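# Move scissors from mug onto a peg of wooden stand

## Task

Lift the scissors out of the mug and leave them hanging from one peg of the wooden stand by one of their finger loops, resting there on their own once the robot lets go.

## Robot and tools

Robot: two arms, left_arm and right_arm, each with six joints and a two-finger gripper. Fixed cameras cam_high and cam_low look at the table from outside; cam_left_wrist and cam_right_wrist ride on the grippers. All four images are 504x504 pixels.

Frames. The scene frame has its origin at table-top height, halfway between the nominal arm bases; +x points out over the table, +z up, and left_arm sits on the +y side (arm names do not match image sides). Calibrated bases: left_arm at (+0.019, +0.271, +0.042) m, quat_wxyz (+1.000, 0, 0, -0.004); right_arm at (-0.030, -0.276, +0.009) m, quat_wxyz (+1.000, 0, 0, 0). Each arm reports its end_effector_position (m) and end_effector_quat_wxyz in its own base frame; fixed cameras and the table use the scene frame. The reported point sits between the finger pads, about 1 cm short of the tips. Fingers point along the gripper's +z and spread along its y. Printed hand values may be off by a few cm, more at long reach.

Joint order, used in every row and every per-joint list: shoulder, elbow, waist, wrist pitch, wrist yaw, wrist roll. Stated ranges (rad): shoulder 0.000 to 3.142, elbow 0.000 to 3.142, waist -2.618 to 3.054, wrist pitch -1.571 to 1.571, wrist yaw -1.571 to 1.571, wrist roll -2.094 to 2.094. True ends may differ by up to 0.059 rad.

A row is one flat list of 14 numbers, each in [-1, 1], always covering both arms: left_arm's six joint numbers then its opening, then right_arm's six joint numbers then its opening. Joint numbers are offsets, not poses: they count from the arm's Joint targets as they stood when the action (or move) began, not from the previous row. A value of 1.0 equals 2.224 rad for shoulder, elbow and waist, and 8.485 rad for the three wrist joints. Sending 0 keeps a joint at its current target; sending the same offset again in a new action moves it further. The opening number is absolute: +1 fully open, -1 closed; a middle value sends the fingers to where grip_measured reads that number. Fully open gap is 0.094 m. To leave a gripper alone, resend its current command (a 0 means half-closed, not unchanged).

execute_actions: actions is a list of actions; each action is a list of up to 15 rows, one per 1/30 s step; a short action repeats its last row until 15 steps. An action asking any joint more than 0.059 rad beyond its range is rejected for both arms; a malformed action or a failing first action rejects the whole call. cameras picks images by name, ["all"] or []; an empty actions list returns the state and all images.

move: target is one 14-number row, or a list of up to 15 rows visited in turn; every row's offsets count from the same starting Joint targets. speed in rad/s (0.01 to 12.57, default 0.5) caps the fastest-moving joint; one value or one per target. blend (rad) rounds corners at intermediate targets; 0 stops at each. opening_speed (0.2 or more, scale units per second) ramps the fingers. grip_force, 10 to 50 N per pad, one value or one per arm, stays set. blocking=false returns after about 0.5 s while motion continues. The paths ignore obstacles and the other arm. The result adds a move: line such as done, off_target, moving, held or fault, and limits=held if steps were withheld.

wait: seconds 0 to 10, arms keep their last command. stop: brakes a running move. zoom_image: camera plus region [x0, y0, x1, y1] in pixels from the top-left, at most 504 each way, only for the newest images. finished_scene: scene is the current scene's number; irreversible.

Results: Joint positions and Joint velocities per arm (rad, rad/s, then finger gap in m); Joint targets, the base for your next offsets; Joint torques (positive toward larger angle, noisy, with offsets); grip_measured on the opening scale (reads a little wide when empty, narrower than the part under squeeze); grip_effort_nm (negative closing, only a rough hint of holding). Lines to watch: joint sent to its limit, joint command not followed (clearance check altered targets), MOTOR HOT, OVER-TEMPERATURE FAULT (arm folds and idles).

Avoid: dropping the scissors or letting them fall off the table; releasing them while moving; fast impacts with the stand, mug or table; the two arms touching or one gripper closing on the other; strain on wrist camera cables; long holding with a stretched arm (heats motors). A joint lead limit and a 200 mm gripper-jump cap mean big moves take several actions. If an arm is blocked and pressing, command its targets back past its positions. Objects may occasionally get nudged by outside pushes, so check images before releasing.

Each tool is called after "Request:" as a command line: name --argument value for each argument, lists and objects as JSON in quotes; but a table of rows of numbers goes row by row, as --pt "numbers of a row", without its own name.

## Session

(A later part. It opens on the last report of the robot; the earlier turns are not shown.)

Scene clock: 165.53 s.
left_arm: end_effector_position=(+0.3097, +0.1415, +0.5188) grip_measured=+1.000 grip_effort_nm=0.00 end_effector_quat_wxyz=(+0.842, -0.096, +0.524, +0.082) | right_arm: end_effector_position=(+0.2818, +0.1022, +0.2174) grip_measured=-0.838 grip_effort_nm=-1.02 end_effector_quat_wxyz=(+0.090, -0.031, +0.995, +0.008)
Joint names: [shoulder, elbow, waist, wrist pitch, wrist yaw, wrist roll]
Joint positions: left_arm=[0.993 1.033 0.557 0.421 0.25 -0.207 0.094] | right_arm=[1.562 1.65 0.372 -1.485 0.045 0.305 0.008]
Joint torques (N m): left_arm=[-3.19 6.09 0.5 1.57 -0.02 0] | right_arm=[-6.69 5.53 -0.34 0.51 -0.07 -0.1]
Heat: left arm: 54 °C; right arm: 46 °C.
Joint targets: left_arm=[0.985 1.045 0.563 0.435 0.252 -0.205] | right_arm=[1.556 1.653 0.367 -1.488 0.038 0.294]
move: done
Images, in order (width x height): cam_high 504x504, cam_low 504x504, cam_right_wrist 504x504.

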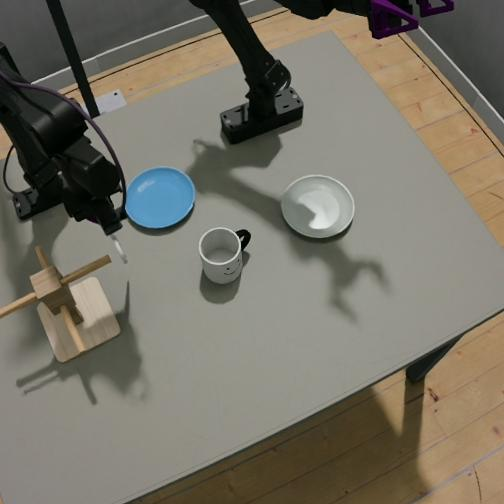

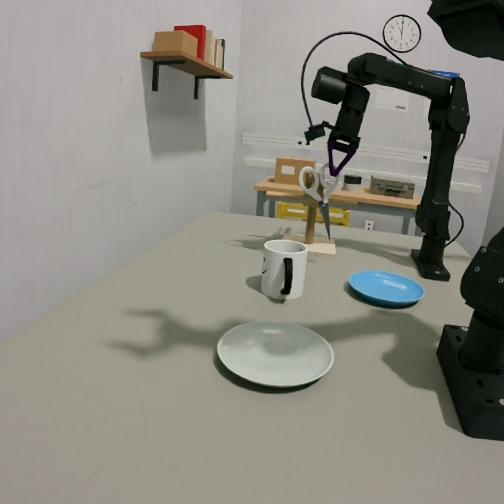

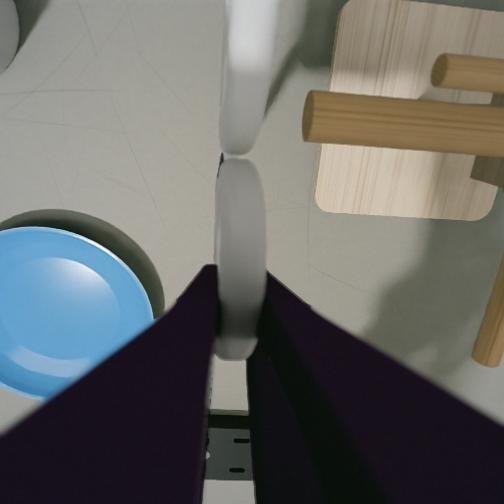

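Request:
move --target '[0,0,0,0,0,0,1,0.0198,0.0022,0.0009,-0.0054,-0.0018,0,-1]' --speed 0.15 --cameras '["cam_high","cam_low","cam_right_wrist"]'

Request:
zoom_image --camera "cam_low" --region '[290, 160, 340, 210]'

Request:
zoom_image --camera "cam_right_wrist" --region '[150, 0, 450, 300]'

Scene clock: 174.37 s.
left_arm: end_effector_position=(+0.3097, +0.1415, +0.5188) grip_measured=+1.000 grip_effort_nm=0.00 end_effector_quat_wxyz=(+0.842, -0.096, +0.524, +0.082) | right_arm: end_effector_position=(+0.2741, +0.1021, +0.2059) grip_measured=-0.838 grip_effort_nm=-1.02 end_effector_quat_wxyz=(+0.050, -0.033, +0.998, +0.002)
Joint names: [shoulder, elbow, waist, wrist pitch, wrist yaw, wrist roll]
Joint positions: left_arm=[0.993 1.033 0.557 0.421 0.25 -0.207 0.094] | right_arm=[1.598 1.65 0.372 -1.527 0.03 0.304 0.008]
Joint torques (N m): left_arm=[-3.23 6.06 0.53 1.57 -0.02 0.01] | right_arm=[-6.38 5.83 -0.2 0.3 -0.09 -0.11]
Heat: left arm: 54 °C; right arm: 45 °C.
Joint targets: left_arm=[0.985 1.045 0.563 0.435 0.252 -0.205] | right_arm=[1.600 1.658 0.369 -1.534 0.023 0.294]
move: done
Images, in order (width x height): cam_high 504x504, cam_low 504x504, cam_right_wrist 504x504.

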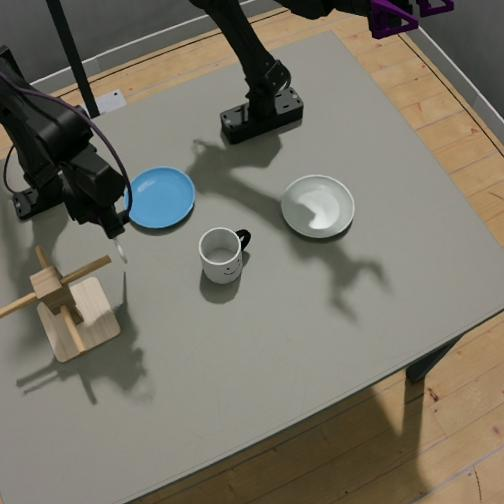

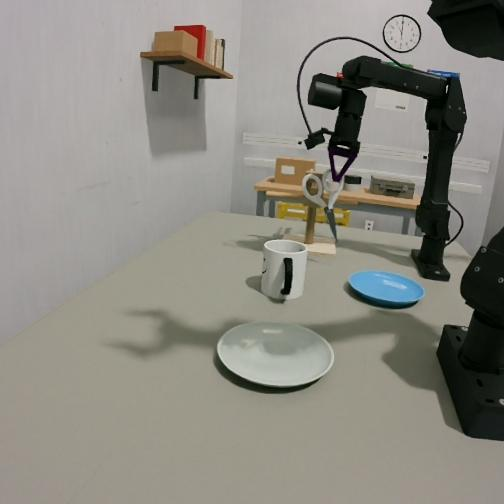

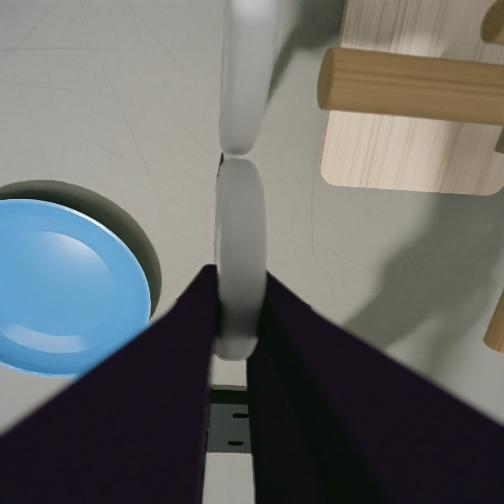

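Scaled by 10.080 from the camera's 504x504 image, which has a finer 720x720 frame.

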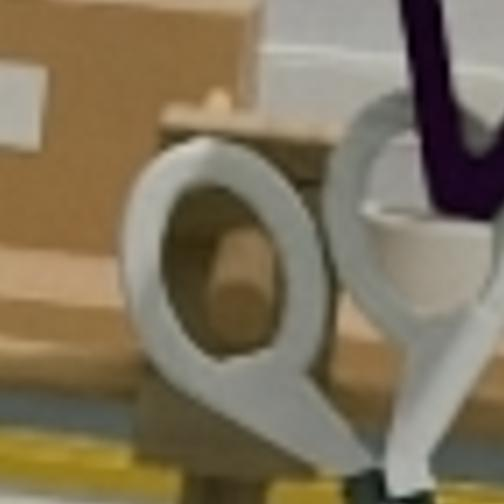

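Scaled by 1.680 from the camera's 504x504 image, which has a finer 720x720 frame.

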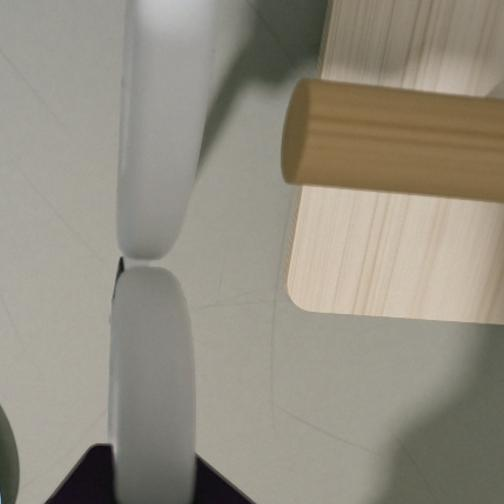

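Request:
move --target '[0,0,0,0,0,0,1,-0.0066,-0.0068,-0.0216,0.0002,-0.0005,-0.0056,-1]' --speed 0.1 --cameras '["cam_high","cam_low","cam_right_wrist"]'

Request:
zoom_image --camera "cam_low" --region '[290, 160, 340, 210]'

Request:
zoom_image --camera "cam_right_wrist" --region '[200, 0, 400, 200]'

Scene clock: 184.37 s.
left_arm: end_effector_position=(+0.3097, +0.1415, +0.5188) grip_measured=+1.000 grip_effort_nm=0.00 end_effector_quat_wxyz=(+0.842, -0.096, +0.524, +0.082) | right_arm: end_effector_position=(+0.2773, +0.0900, +0.2046) grip_measured=-0.838 grip_effort_nm=-1.02 end_effector_quat_wxyz=(+0.047, -0.034, +0.998, +0.000)
Joint names: [shoulder, elbow, waist, wrist pitch, wrist yaw, wrist roll]
Joint positions: left_arm=[0.993 1.033 0.557 0.421 0.25 -0.207 0.094] | right_arm=[1.598 1.645 0.327 -1.528 0.027 0.257 0.008]
Joint torques (N m): left_arm=[-3.25 6.11 0.49 1.56 -0.02 -0.01] | right_arm=[-7.57 5.15 -0.42 0.36 -0.1 -0.11]
Heat: left arm: 54 °C; right arm: 44 °C.
Joint targets: left_arm=[0.985 1.045 0.563 0.435 0.252 -0.205] | right_arm=[1.585 1.642 0.321 -1.532 0.019 0.247]
move: done
Images, in order (width x height): cam_high 504x504, cam_low 504x504, cam_right_wrist 504x504.

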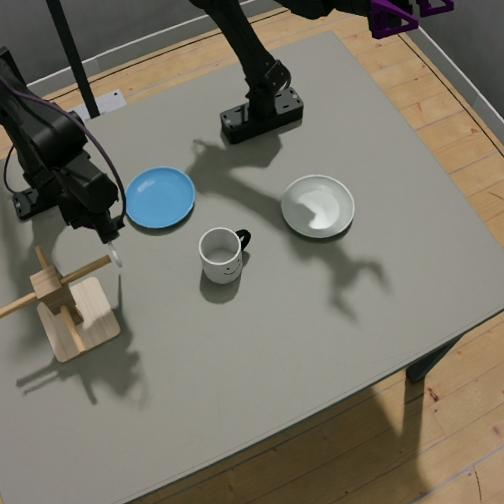

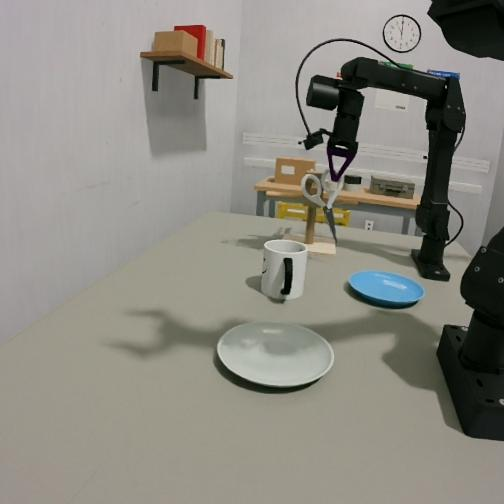

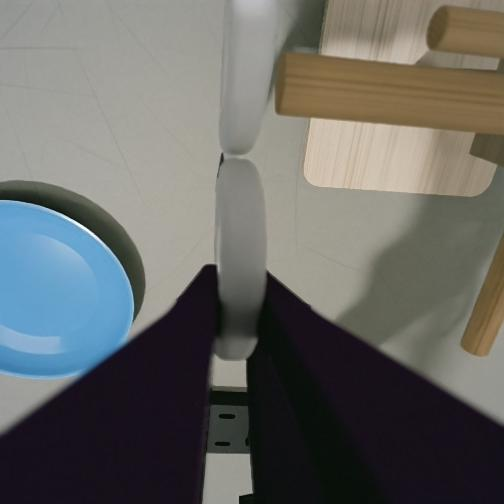

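Scaled by 10.080 from the camera's 504x504 image, which has a finer 720x720 frame.

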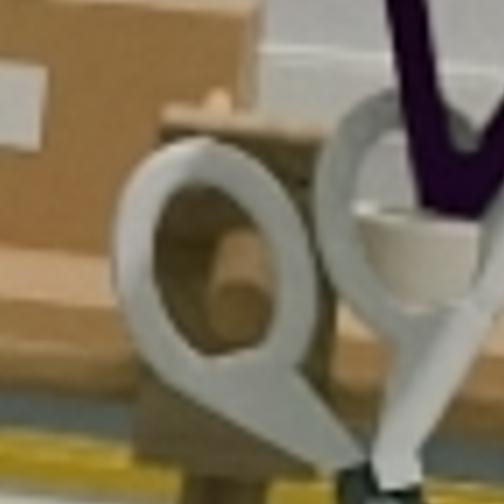

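Scaled by 2.520 from the camera's 504x504 image, which has a finer 720x720 frame.

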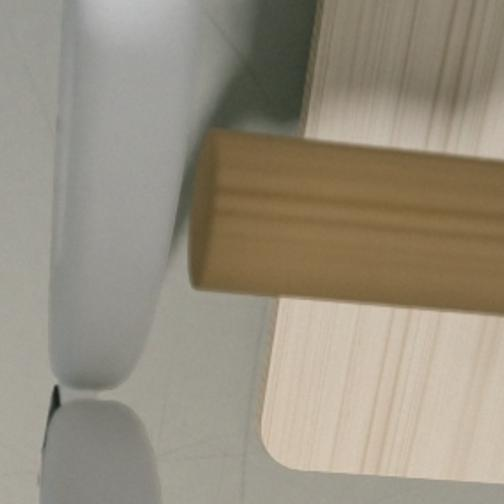

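Request:
move --target '[0,0,0,0,0,0,1,-0.0058,-0.0067,0,0,0,0,-1]' --speed 0.1 --cameras '["cam_low","cam_right_wrist"]'

Request:
zoom_image --camera "cam_low" --region '[290, 160, 340, 210]'

Scene clock: 189.20 s.
left_arm: end_effector_position=(+0.3097, +0.1415, +0.5188) grip_measured=+1.000 grip_effort_nm=-0.01 end_effector_quat_wxyz=(+0.842, -0.096, +0.524, +0.082) | right_arm: end_effector_position=(+0.2748, +0.0892, +0.2007) grip_measured=-0.838 grip_effort_nm=-1.02 end_effector_quat_wxyz=(+0.040, -0.034, +0.999, -0.002)
Joint names: [shoulder, elbow, waist, wrist pitch, wrist yaw, wrist roll]
Joint positions: left_arm=[0.993 1.033 0.557 0.421 0.25 -0.207 0.094] | right_arm=[1.598 1.631 0.327 -1.528 0.026 0.257 0.008]
Joint torques (N m): left_arm=[-3.22 6.08 0.55 1.58 -0.01 -0.01] | right_arm=[-8.69 5.11 -0.4 0.32 -0.07 -0.11]
Heat: left arm: 54 °C; right arm: 44 °C.
Joint targets: left_arm=[0.985 1.045 0.563 0.435 0.252 -0.205] | right_arm=[1.572 1.628 0.321 -1.532 0.018 0.247]
move: done
Images, in order (width x height): cam_low 504x504, cam_right_wrist 504x504.

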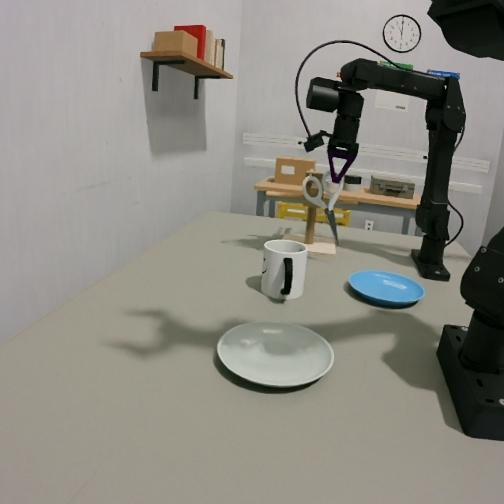

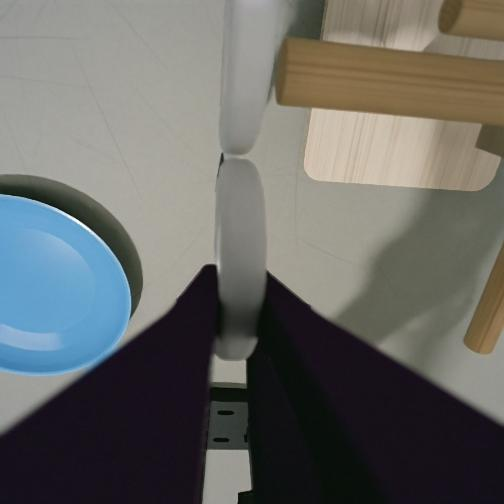

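Scaled by 10.080 from the camera's 504x504 image, which has a finer 720x720 frame.

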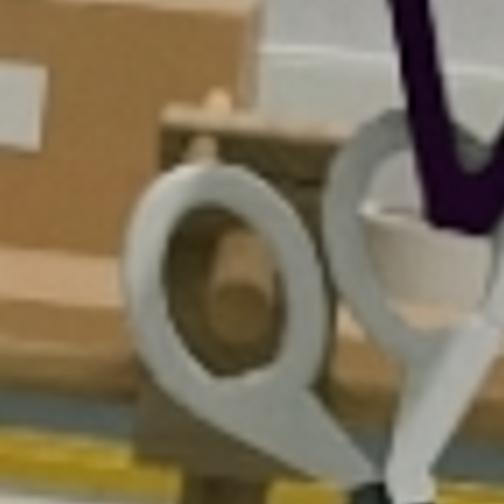

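Request:
zoom_image --camera "cam_low" --region '[300, 170, 345, 215]'

Scaled by 11.200 from the camera's 504x504 image, which has a finer 720x720 frame.

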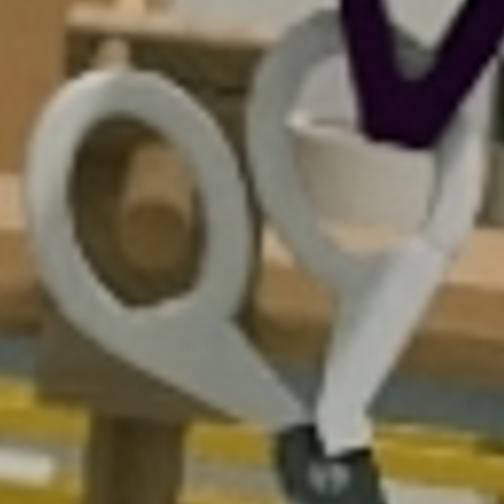

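Request:
move --pt "0 0 0 0 0 0 1 0 0 0.0202 0 0 0 -1" --pt "0 0 0 0 0 0 1 -0.0517 -0.0616 0.0110 0.0428 0.0104 -0.0019 -1" --speed 0.2 --cameras '["cam_high","cam_low","cam_right_wrist"]'

Request:
zoom_image --camera "cam_low" --region '[285, 150, 345, 210]'

Request:
zoom_image --camera "cam_right_wrist" --region '[150, 0, 450, 300]'

Scene clock: 245.00 s.
left_arm: end_effector_position=(+0.3097, +0.1415, +0.5188) grip_measured=+1.000 grip_effort_nm=0.00 end_effector_quat_wxyz=(+0.842, -0.096, +0.524, +0.082) | right_arm: end_effector_position=(+0.3201, +0.1006, +0.2090) grip_measured=-0.838 grip_effort_nm=-1.02 end_effector_quat_wxyz=(+0.190, -0.046, +0.981, +0.009)
Joint names: [shoulder, elbow, waist, wrist pitch, wrist yaw, wrist roll]
Joint positions: left_arm=[0.993 1.033 0.557 0.421 0.25 -0.207 0.094] | right_arm=[1.494 1.494 0.352 -1.2 0.094 0.241 0.008]
Joint torques (N m): left_arm=[-3.19 6.09 0.49 1.57 -0.01 0.01] | right_arm=[-9.22 5.55 -0.51 1.23 0.14 -0.11]
Heat: left arm: 53 °C; right arm: 43 °C.
Joint targets: left_arm=[0.985 1.045 0.563 0.435 0.252 -0.205] | right_arm=[1.457 1.491 0.346 -1.169 0.107 0.231]
move: off_target (right_arm); right_arm: the shoulder is farthest, 0.037 rad from its target
Images, in order (width x height): cam_high 504x504, cam_low 504x504, cam_right_wrist 504x504.

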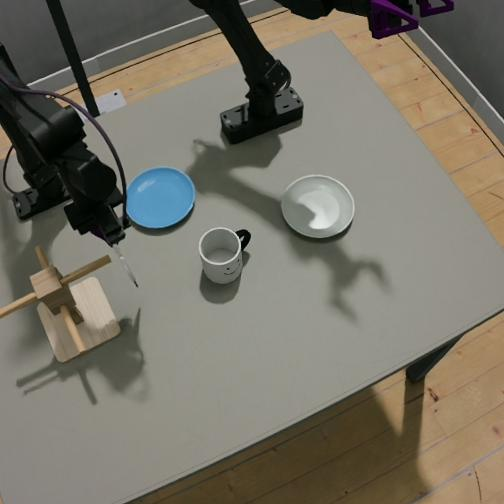

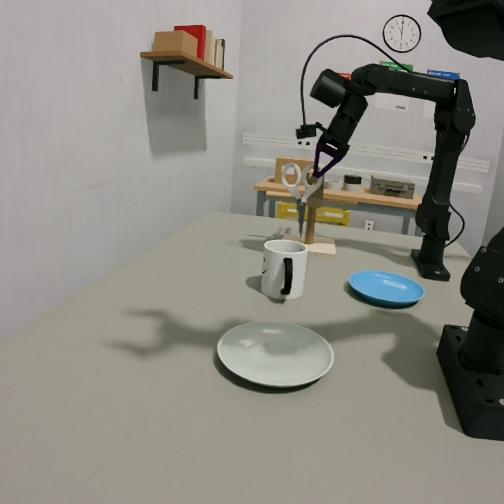

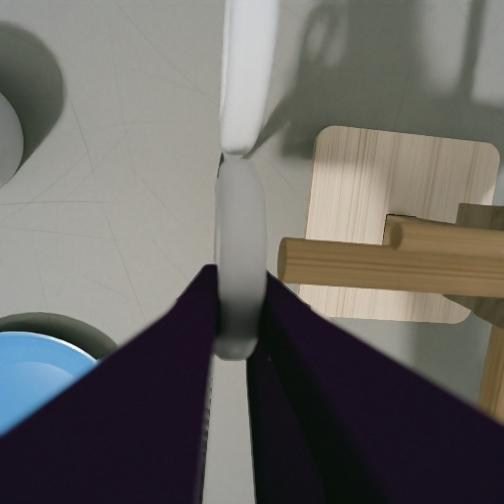

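Scaled by 8.400 from the camera's 504x504 image, which has a finer 720x720 frame.

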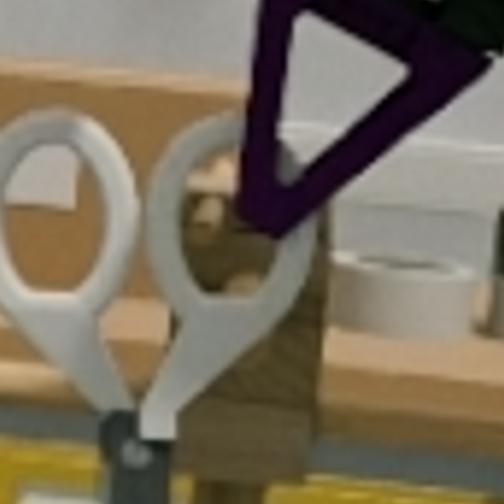

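Scaled by 1.680 from the camera's 504x504 image, which has a finer 720x720 frame.

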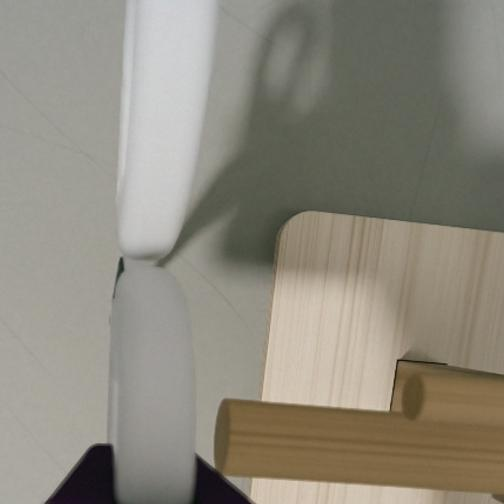

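Request:
move --target '[0,0,0,0,0,0,1,0.0139,0,-0.0144,0.0034,0.0012,-0.0015,-1]' --speed 0.1 --cameras '["cam_low","cam_right_wrist"]'

Request:
zoom_image --camera "cam_low" --region '[285, 150, 345, 210]'

Request:
zoom_image --camera "cam_right_wrist" --region '[150, 100, 450, 400]'

Scene clock: 250.43 s.
left_arm: end_effector_position=(+0.3097, +0.1415, +0.5188) grip_measured=+1.000 grip_effort_nm=0.00 end_effector_quat_wxyz=(+0.842, -0.096, +0.524, +0.082) | right_arm: end_effector_position=(+0.3299, +0.0902, +0.2118) grip_measured=-0.838 grip_effort_nm=-1.02 end_effector_quat_wxyz=(+0.204, -0.034, +0.978, +0.004)
Joint names: [shoulder, elbow, waist, wrist pitch, wrist yaw, wrist roll]
Joint positions: left_arm=[0.993 1.033 0.557 0.421 0.25 -0.207 0.094] | right_arm=[1.494 1.494 0.319 -1.172 0.105 0.228 0.008]
Joint torques (N m): left_arm=[-3.23 6.08 0.53 1.57 -0.02 0.01] | right_arm=[-6.54 5.57 -0.47 1.31 0.15 -0.09]
Heat: left arm: 53 °C; right arm: 43 °C.
Joint targets: left_arm=[0.985 1.045 0.563 0.435 0.252 -0.205] | right_arm=[1.488 1.491 0.313 -1.140 0.117 0.218]
move: done
Images, in order (width x height): cam_low 504x504, cam_right_wrist 504x504.

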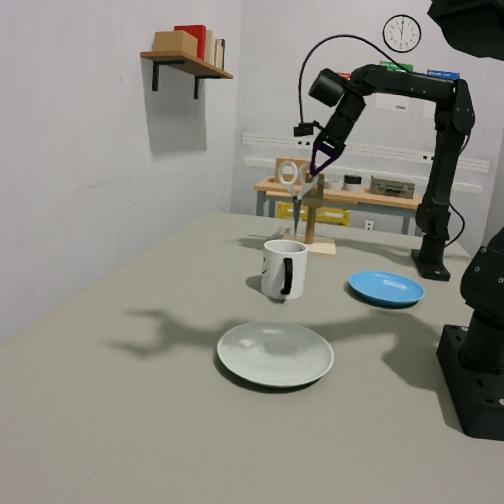

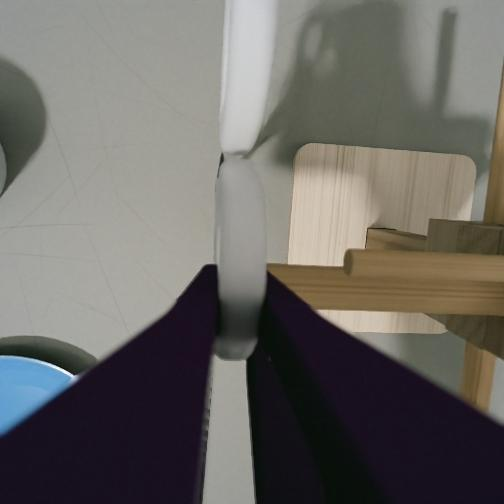

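Scaled by 8.400 from the camera's 504x504 image, which has a finer 720x720 frame.

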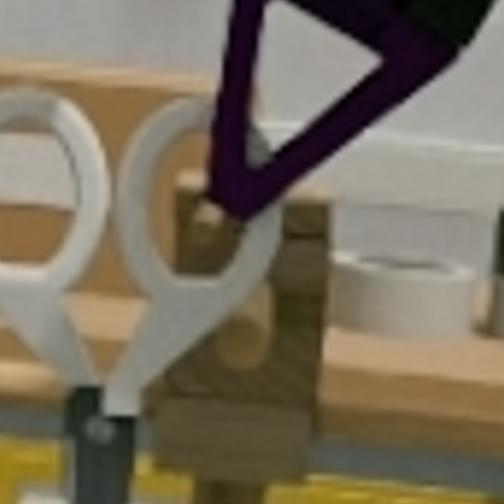

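Scaled by 1.680 from the camera's 504x504 image, which has a finer 720x720 frame.

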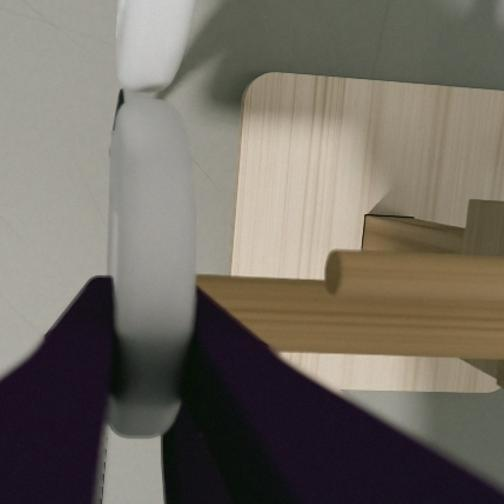

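Request:
move --target '[0,0,0,0,0,0,1,-0.0223,-0.0036,-0.0382,0,-0.0065,-0.0087,-1]' --speed 0.1 --cameras '["cam_low","cam_right_wrist"]'

Request:
zoom_image --camera "cam_low" --region '[285, 150, 345, 210]'

Request:
zoom_image --camera "cam_right_wrist" --region '[150, 100, 450, 400]'

Scene clock: 256.30 s.
left_arm: end_effector_position=(+0.3097, +0.1415, +0.5188) grip_measured=+1.000 grip_effort_nm=0.00 end_effector_quat_wxyz=(+0.842, -0.096, +0.524, +0.082) | right_arm: end_effector_position=(+0.3322, +0.0673, +0.2155) grip_measured=-0.838 grip_effort_nm=-1.02 end_effector_quat_wxyz=(+0.208, -0.032, +0.978, +0.006)
Joint names: [shoulder, elbow, waist, wrist pitch, wrist yaw, wrist roll]
Joint positions: left_arm=[0.993 1.033 0.557 0.421 0.25 -0.207 0.094] | right_arm=[1.472 1.485 0.234 -1.17 0.07 0.154 0.008]
Joint torques (N m): left_arm=[-3.21 6.12 0.54 1.58 -0.01 0] | right_arm=[-8.81 5.6 -0.4 1.29 -0.03 -0.11]
Heat: left arm: 53 °C; right arm: 42 °C.
Joint targets: left_arm=[0.985 1.045 0.563 0.435 0.252 -0.205] | right_arm=[1.438 1.483 0.228 -1.140 0.062 0.144]
move: done
Images, in order (width x height): cam_low 504x504, cam_right_wrist 504x504.

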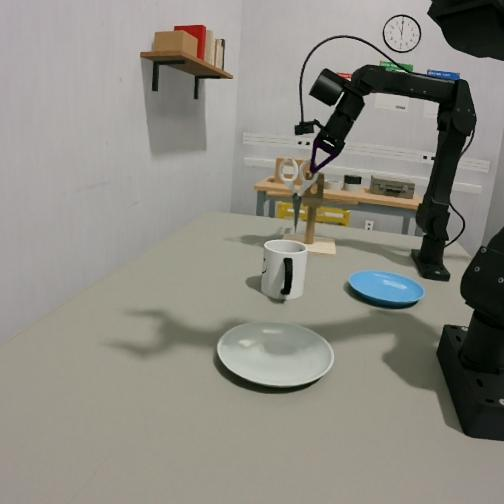

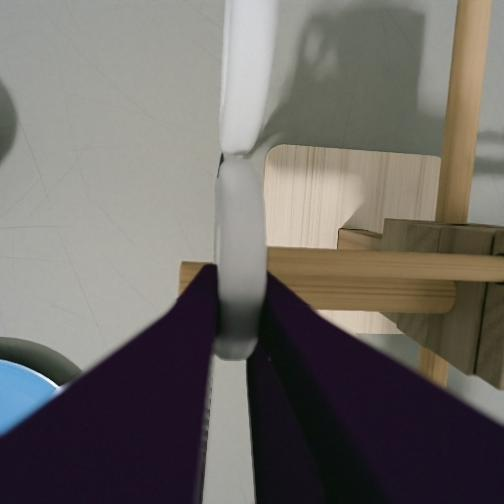

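Scaled by 8.400 from the camera's 504x504 image, which has a finer 720x720 frame.

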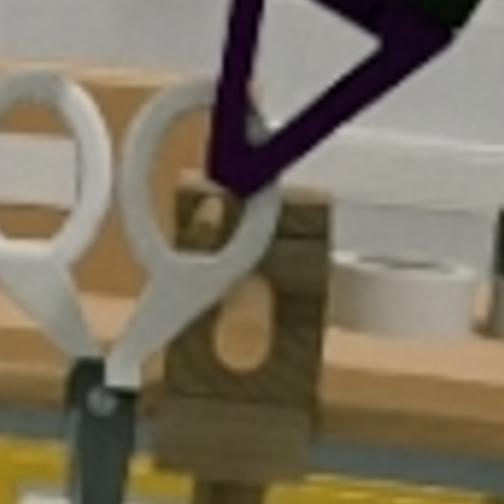

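Scaled by 1.680 from the camera's 504x504 image, which has a finer 720x720 frame.

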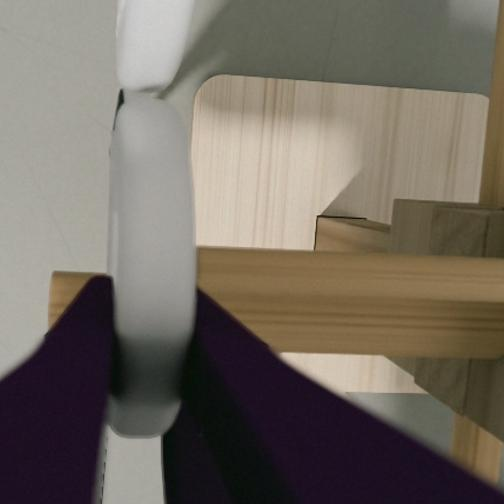

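Request:
move --target '[0,0,0,0,0,0,1,-0.0040,-0.0054,-0.0351,0.0002,-0.0035,-0.0087,-1]' --speed 0.08 --cameras '["cam_low","cam_right_wrist","cam_high"]'

Request:
zoom_image --camera "cam_low" --region '[285, 150, 345, 210]'

Request:
zoom_image --camera "cam_right_wrist" --region '[150, 100, 450, 400]'

Scene clock: 259.30 s.
left_arm: end_effector_position=(+0.3097, +0.1415, +0.5188) grip_measured=+1.000 grip_effort_nm=0.00 end_effector_quat_wxyz=(+0.842, -0.096, +0.524, +0.082) | right_arm: end_effector_position=(+0.3333, +0.0460, +0.2134) grip_measured=-0.838 grip_effort_nm=-1.02 end_effector_quat_wxyz=(+0.205, -0.033, +0.978, +0.004)
Joint names: [shoulder, elbow, waist, wrist pitch, wrist yaw, wrist roll]
Joint positions: left_arm=[0.993 1.033 0.557 0.421 0.25 -0.207 0.094] | right_arm=[1.465 1.473 0.156 -1.169 0.041 0.081 0.008]
Joint torques (N m): left_arm=[-3.25 6.13 0.51 1.58 -0.01 0] | right_arm=[-8.88 5.67 -0.44 1.29 -0.11 -0.1]
Heat: left arm: 53 °C; right arm: 42 °C.
Joint targets: left_arm=[0.985 1.045 0.563 0.435 0.252 -0.205] | right_arm=[1.429 1.471 0.150 -1.138 0.032 0.071]
move: off_target (right_arm); right_arm: the shoulder is farthest, 0.036 rad from its target
Images, in order (width x height): cam_high 504x504, cam_low 504x504, cam_right_wrist 504x504.

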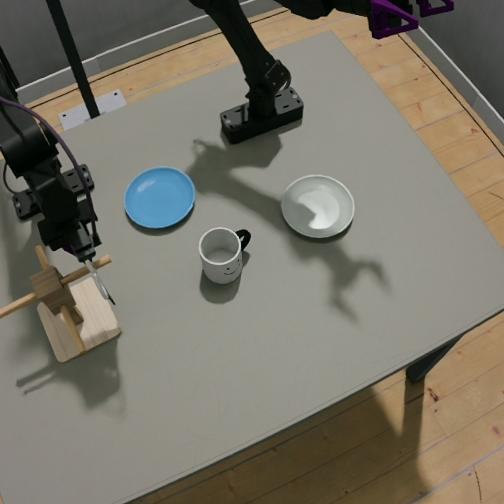

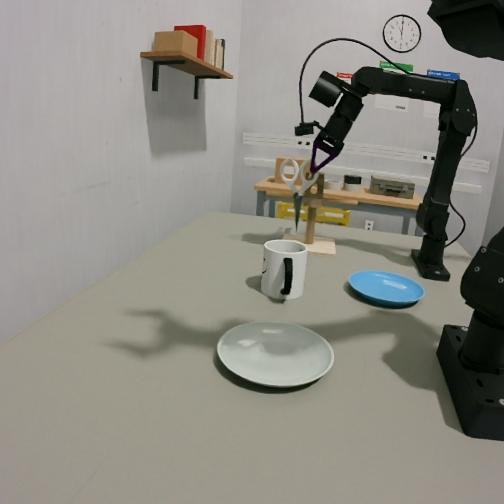

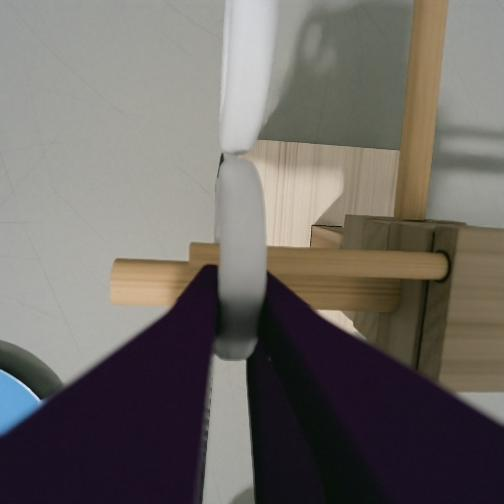

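Scaled by 8.400 from the camera's 504x504 image, which has a finer 720x720 frame.

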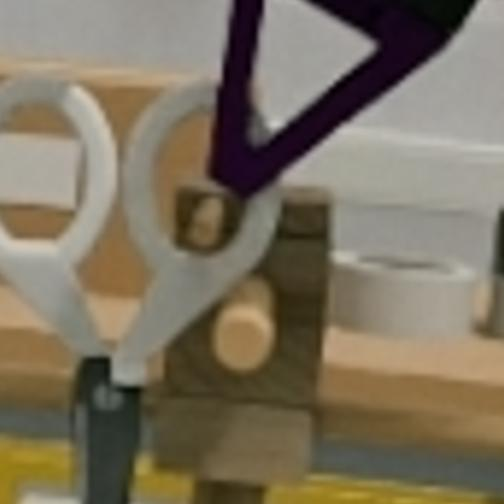

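Scaled by 1.680 from the camera's 504x504 image, which has a finer 720x720 frame.

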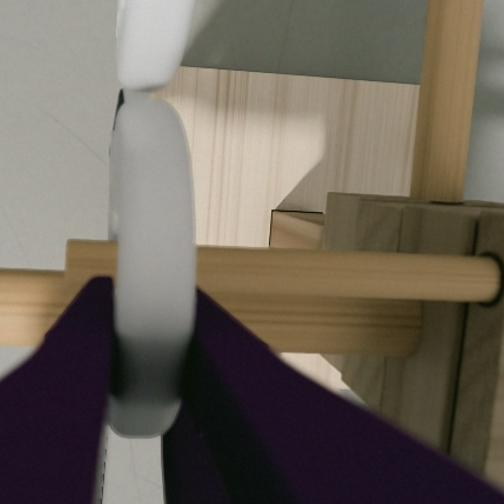

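Request:
move --target '[0,0,0,0,0,0,1,0,-0.0045,0,0,0,0,-1]' --speed 0.05 --cameras '["cam_low"]'

Request:
zoom_image --camera "cam_low" --region '[285, 150, 345, 210]'

Scene clock: 263.27 s.
left_arm: end_effector_position=(+0.3097, +0.1415, +0.5188) grip_measured=+1.000 grip_effort_nm=0.00 end_effector_quat_wxyz=(+0.842, -0.096, +0.524, +0.082) | right_arm: end_effector_position=(+0.3322, +0.0458, +0.2105) grip_measured=-0.838 grip_effort_nm=-1.02 end_effector_quat_wxyz=(+0.201, -0.033, +0.979, +0.004)
Joint names: [shoulder, elbow, waist, wrist pitch, wrist yaw, wrist roll]
Joint positions: left_arm=[0.993 1.033 0.557 0.421 0.25 -0.207 0.094] | right_arm=[1.465 1.464 0.156 -1.167 0.041 0.08 0.008]
Joint torques (N m): left_arm=[-3.21 6.11 0.5 1.58 -0.02 0.01] | right_arm=[-8.91 5.59 -0.43 1.28 -0.08 -0.11]
Heat: left arm: 53 °C; right arm: 42 °C.
Joint targets: left_arm=[0.985 1.045 0.563 0.435 0.252 -0.205] | right_arm=[1.429 1.461 0.150 -1.138 0.032 0.070]
move: off_target (right_arm); right_arm: the shoulder is farthest, 0.036 rad from its target
Images, in order (width x height): cam_low 504x504.

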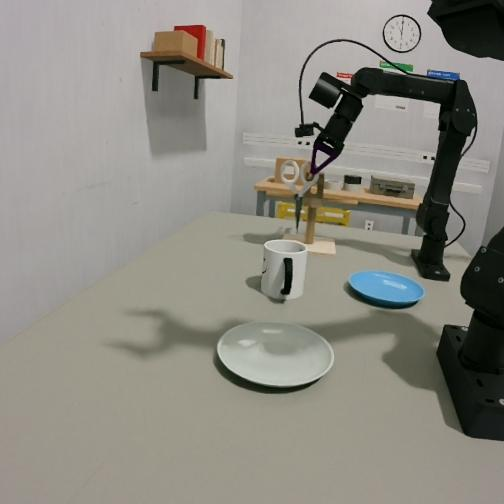

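Scaled by 8.400 from the camera's 504x504 image, which has a finer 720x720 frame.

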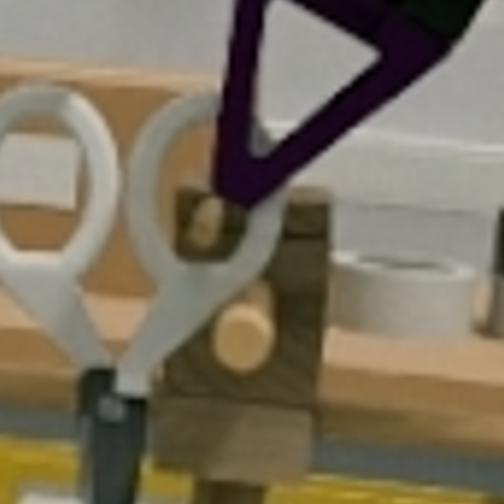

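Request:
move --target '[0,0,0,0,0,0,1,0,0,0,0,0,0,-0.5]' --opening_speed 0.2 --cameras '["cam_low","cam_right_wrist","cam_high"]'

Request:
zoom_image --camera "cam_low" --region '[270, 150, 350, 230]'

Scene clock: 266.97 s.
left_arm: end_effector_position=(+0.3097, +0.1415, +0.5188) grip_measured=+1.000 grip_effort_nm=0.00 end_effector_quat_wxyz=(+0.842, -0.096, +0.524, +0.082) | right_arm: end_effector_position=(+0.3336, +0.0461, +0.2111) grip_measured=-0.503 grip_effort_nm=0.14 end_effector_quat_wxyz=(+0.204, -0.033, +0.978, +0.004)
Joint names: [shoulder, elbow, waist, wrist pitch, wrist yaw, wrist roll]
Joint positions: left_arm=[0.993 1.033 0.557 0.421 0.25 -0.207 0.094] | right_arm=[1.465 1.464 0.156 -1.161 0.041 0.08 0.023]
Joint torques (N m): left_arm=[-3.22 6.11 0.49 1.57 -0.03 0.01] | right_arm=[-8.92 5.57 -0.47 1.21 -0.08 -0.11]
Heat: left arm: 53 °C; right arm: 42 °C.
Joint targets: left_arm=[0.985 1.045 0.563 0.435 0.252 -0.205] | right_arm=[1.429 1.461 0.150 -1.138 0.032 0.070]
move: off_target (right_arm); right_arm: the shoulder is farthest, 0.036 rad from its target
Images, in order (width x height): cam_high 504x504, cam_low 504x504, cam_right_wrist 504x504.

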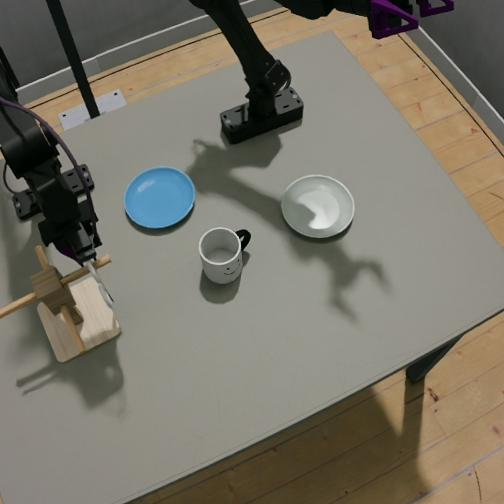

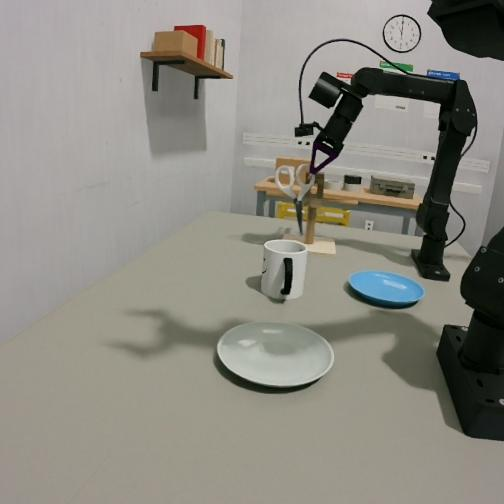

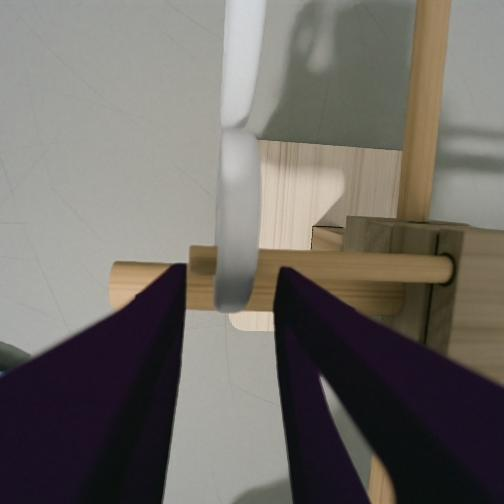

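Scaled by 6.300 from the camera's 504x504 image, which has a finer 720x720 frame.

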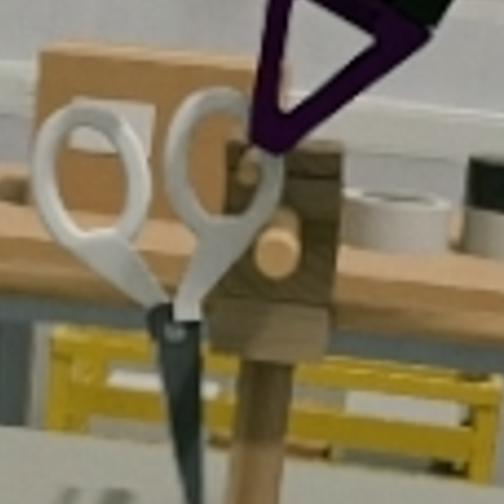

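Request:
move --target '[0,0,0,0,0,0,1,0,0.1394,0.0090,-0.0370,0,0.0021,-0.4]' --speed 0.2 --cameras '["cam_low","cam_right_wrist","cam_high"]'

Request:
zoom_image --camera "cam_low" --region '[260, 150, 360, 250]'

Scene clock: 271.17 s.
left_arm: end_effector_position=(+0.3097, +0.1415, +0.5188) grip_measured=+1.000 grip_effort_nm=0.00 end_effector_quat_wxyz=(+0.842, -0.096, +0.524, +0.082) | right_arm: end_effector_position=(+0.3045, +0.0438, +0.2780) grip_measured=-0.403 grip_effort_nm=0.14 end_effector_quat_wxyz=(+0.205, -0.037, +0.978, +0.005)
Joint names: [shoulder, elbow, waist, wrist pitch, wrist yaw, wrist roll]
Joint positions: left_arm=[0.993 1.033 0.557 0.421 0.25 -0.207 0.094] | right_arm=[1.456 1.742 0.163 -1.446 0.041 0.08 0.028]
Joint torques (N m): left_arm=[-3.21 6.09 0.53 1.56 -0.01 0] | right_arm=[-7.27 7.38 0.64 0.92 -0.08 0.11]
Heat: left arm: 53 °C; right arm: 42 °C.
Joint targets: left_arm=[0.985 1.045 0.563 0.435 0.252 -0.205] | right_arm=[1.429 1.771 0.171 -1.452 0.032 0.088]
move: done
Images, in order (width x height): cam_high 504x504, cam_low 504x504, cam_right_wrist 504x504.

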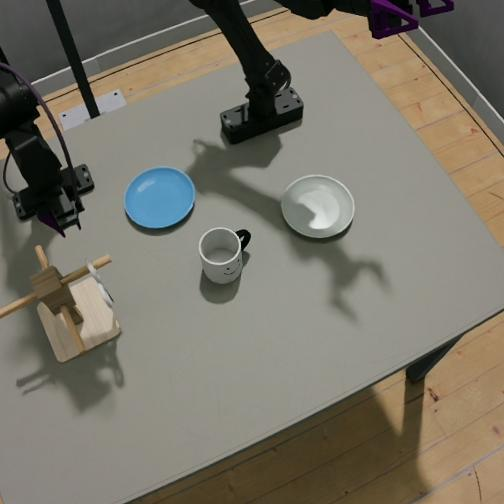

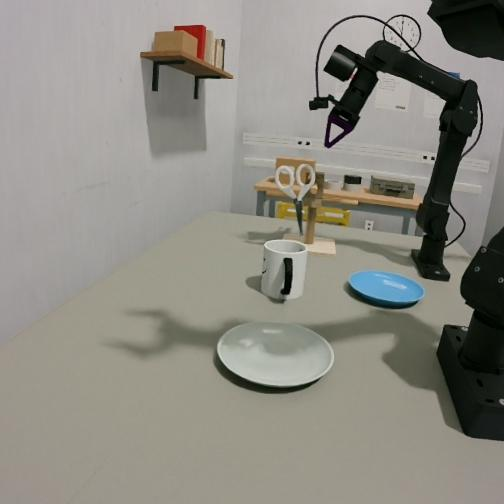

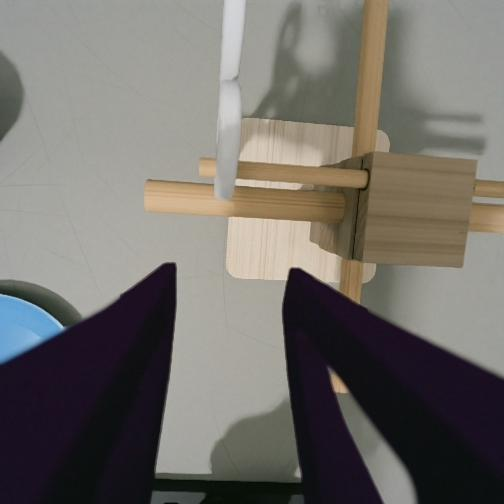

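Scaled by 5.040 from the camera's 504x504 image, which has a finer 720x720 frame.

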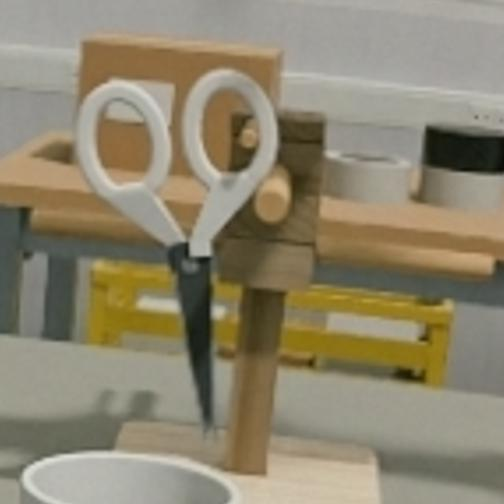

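Request:
finished_scene --scene 1

The scene is finished: the task was done.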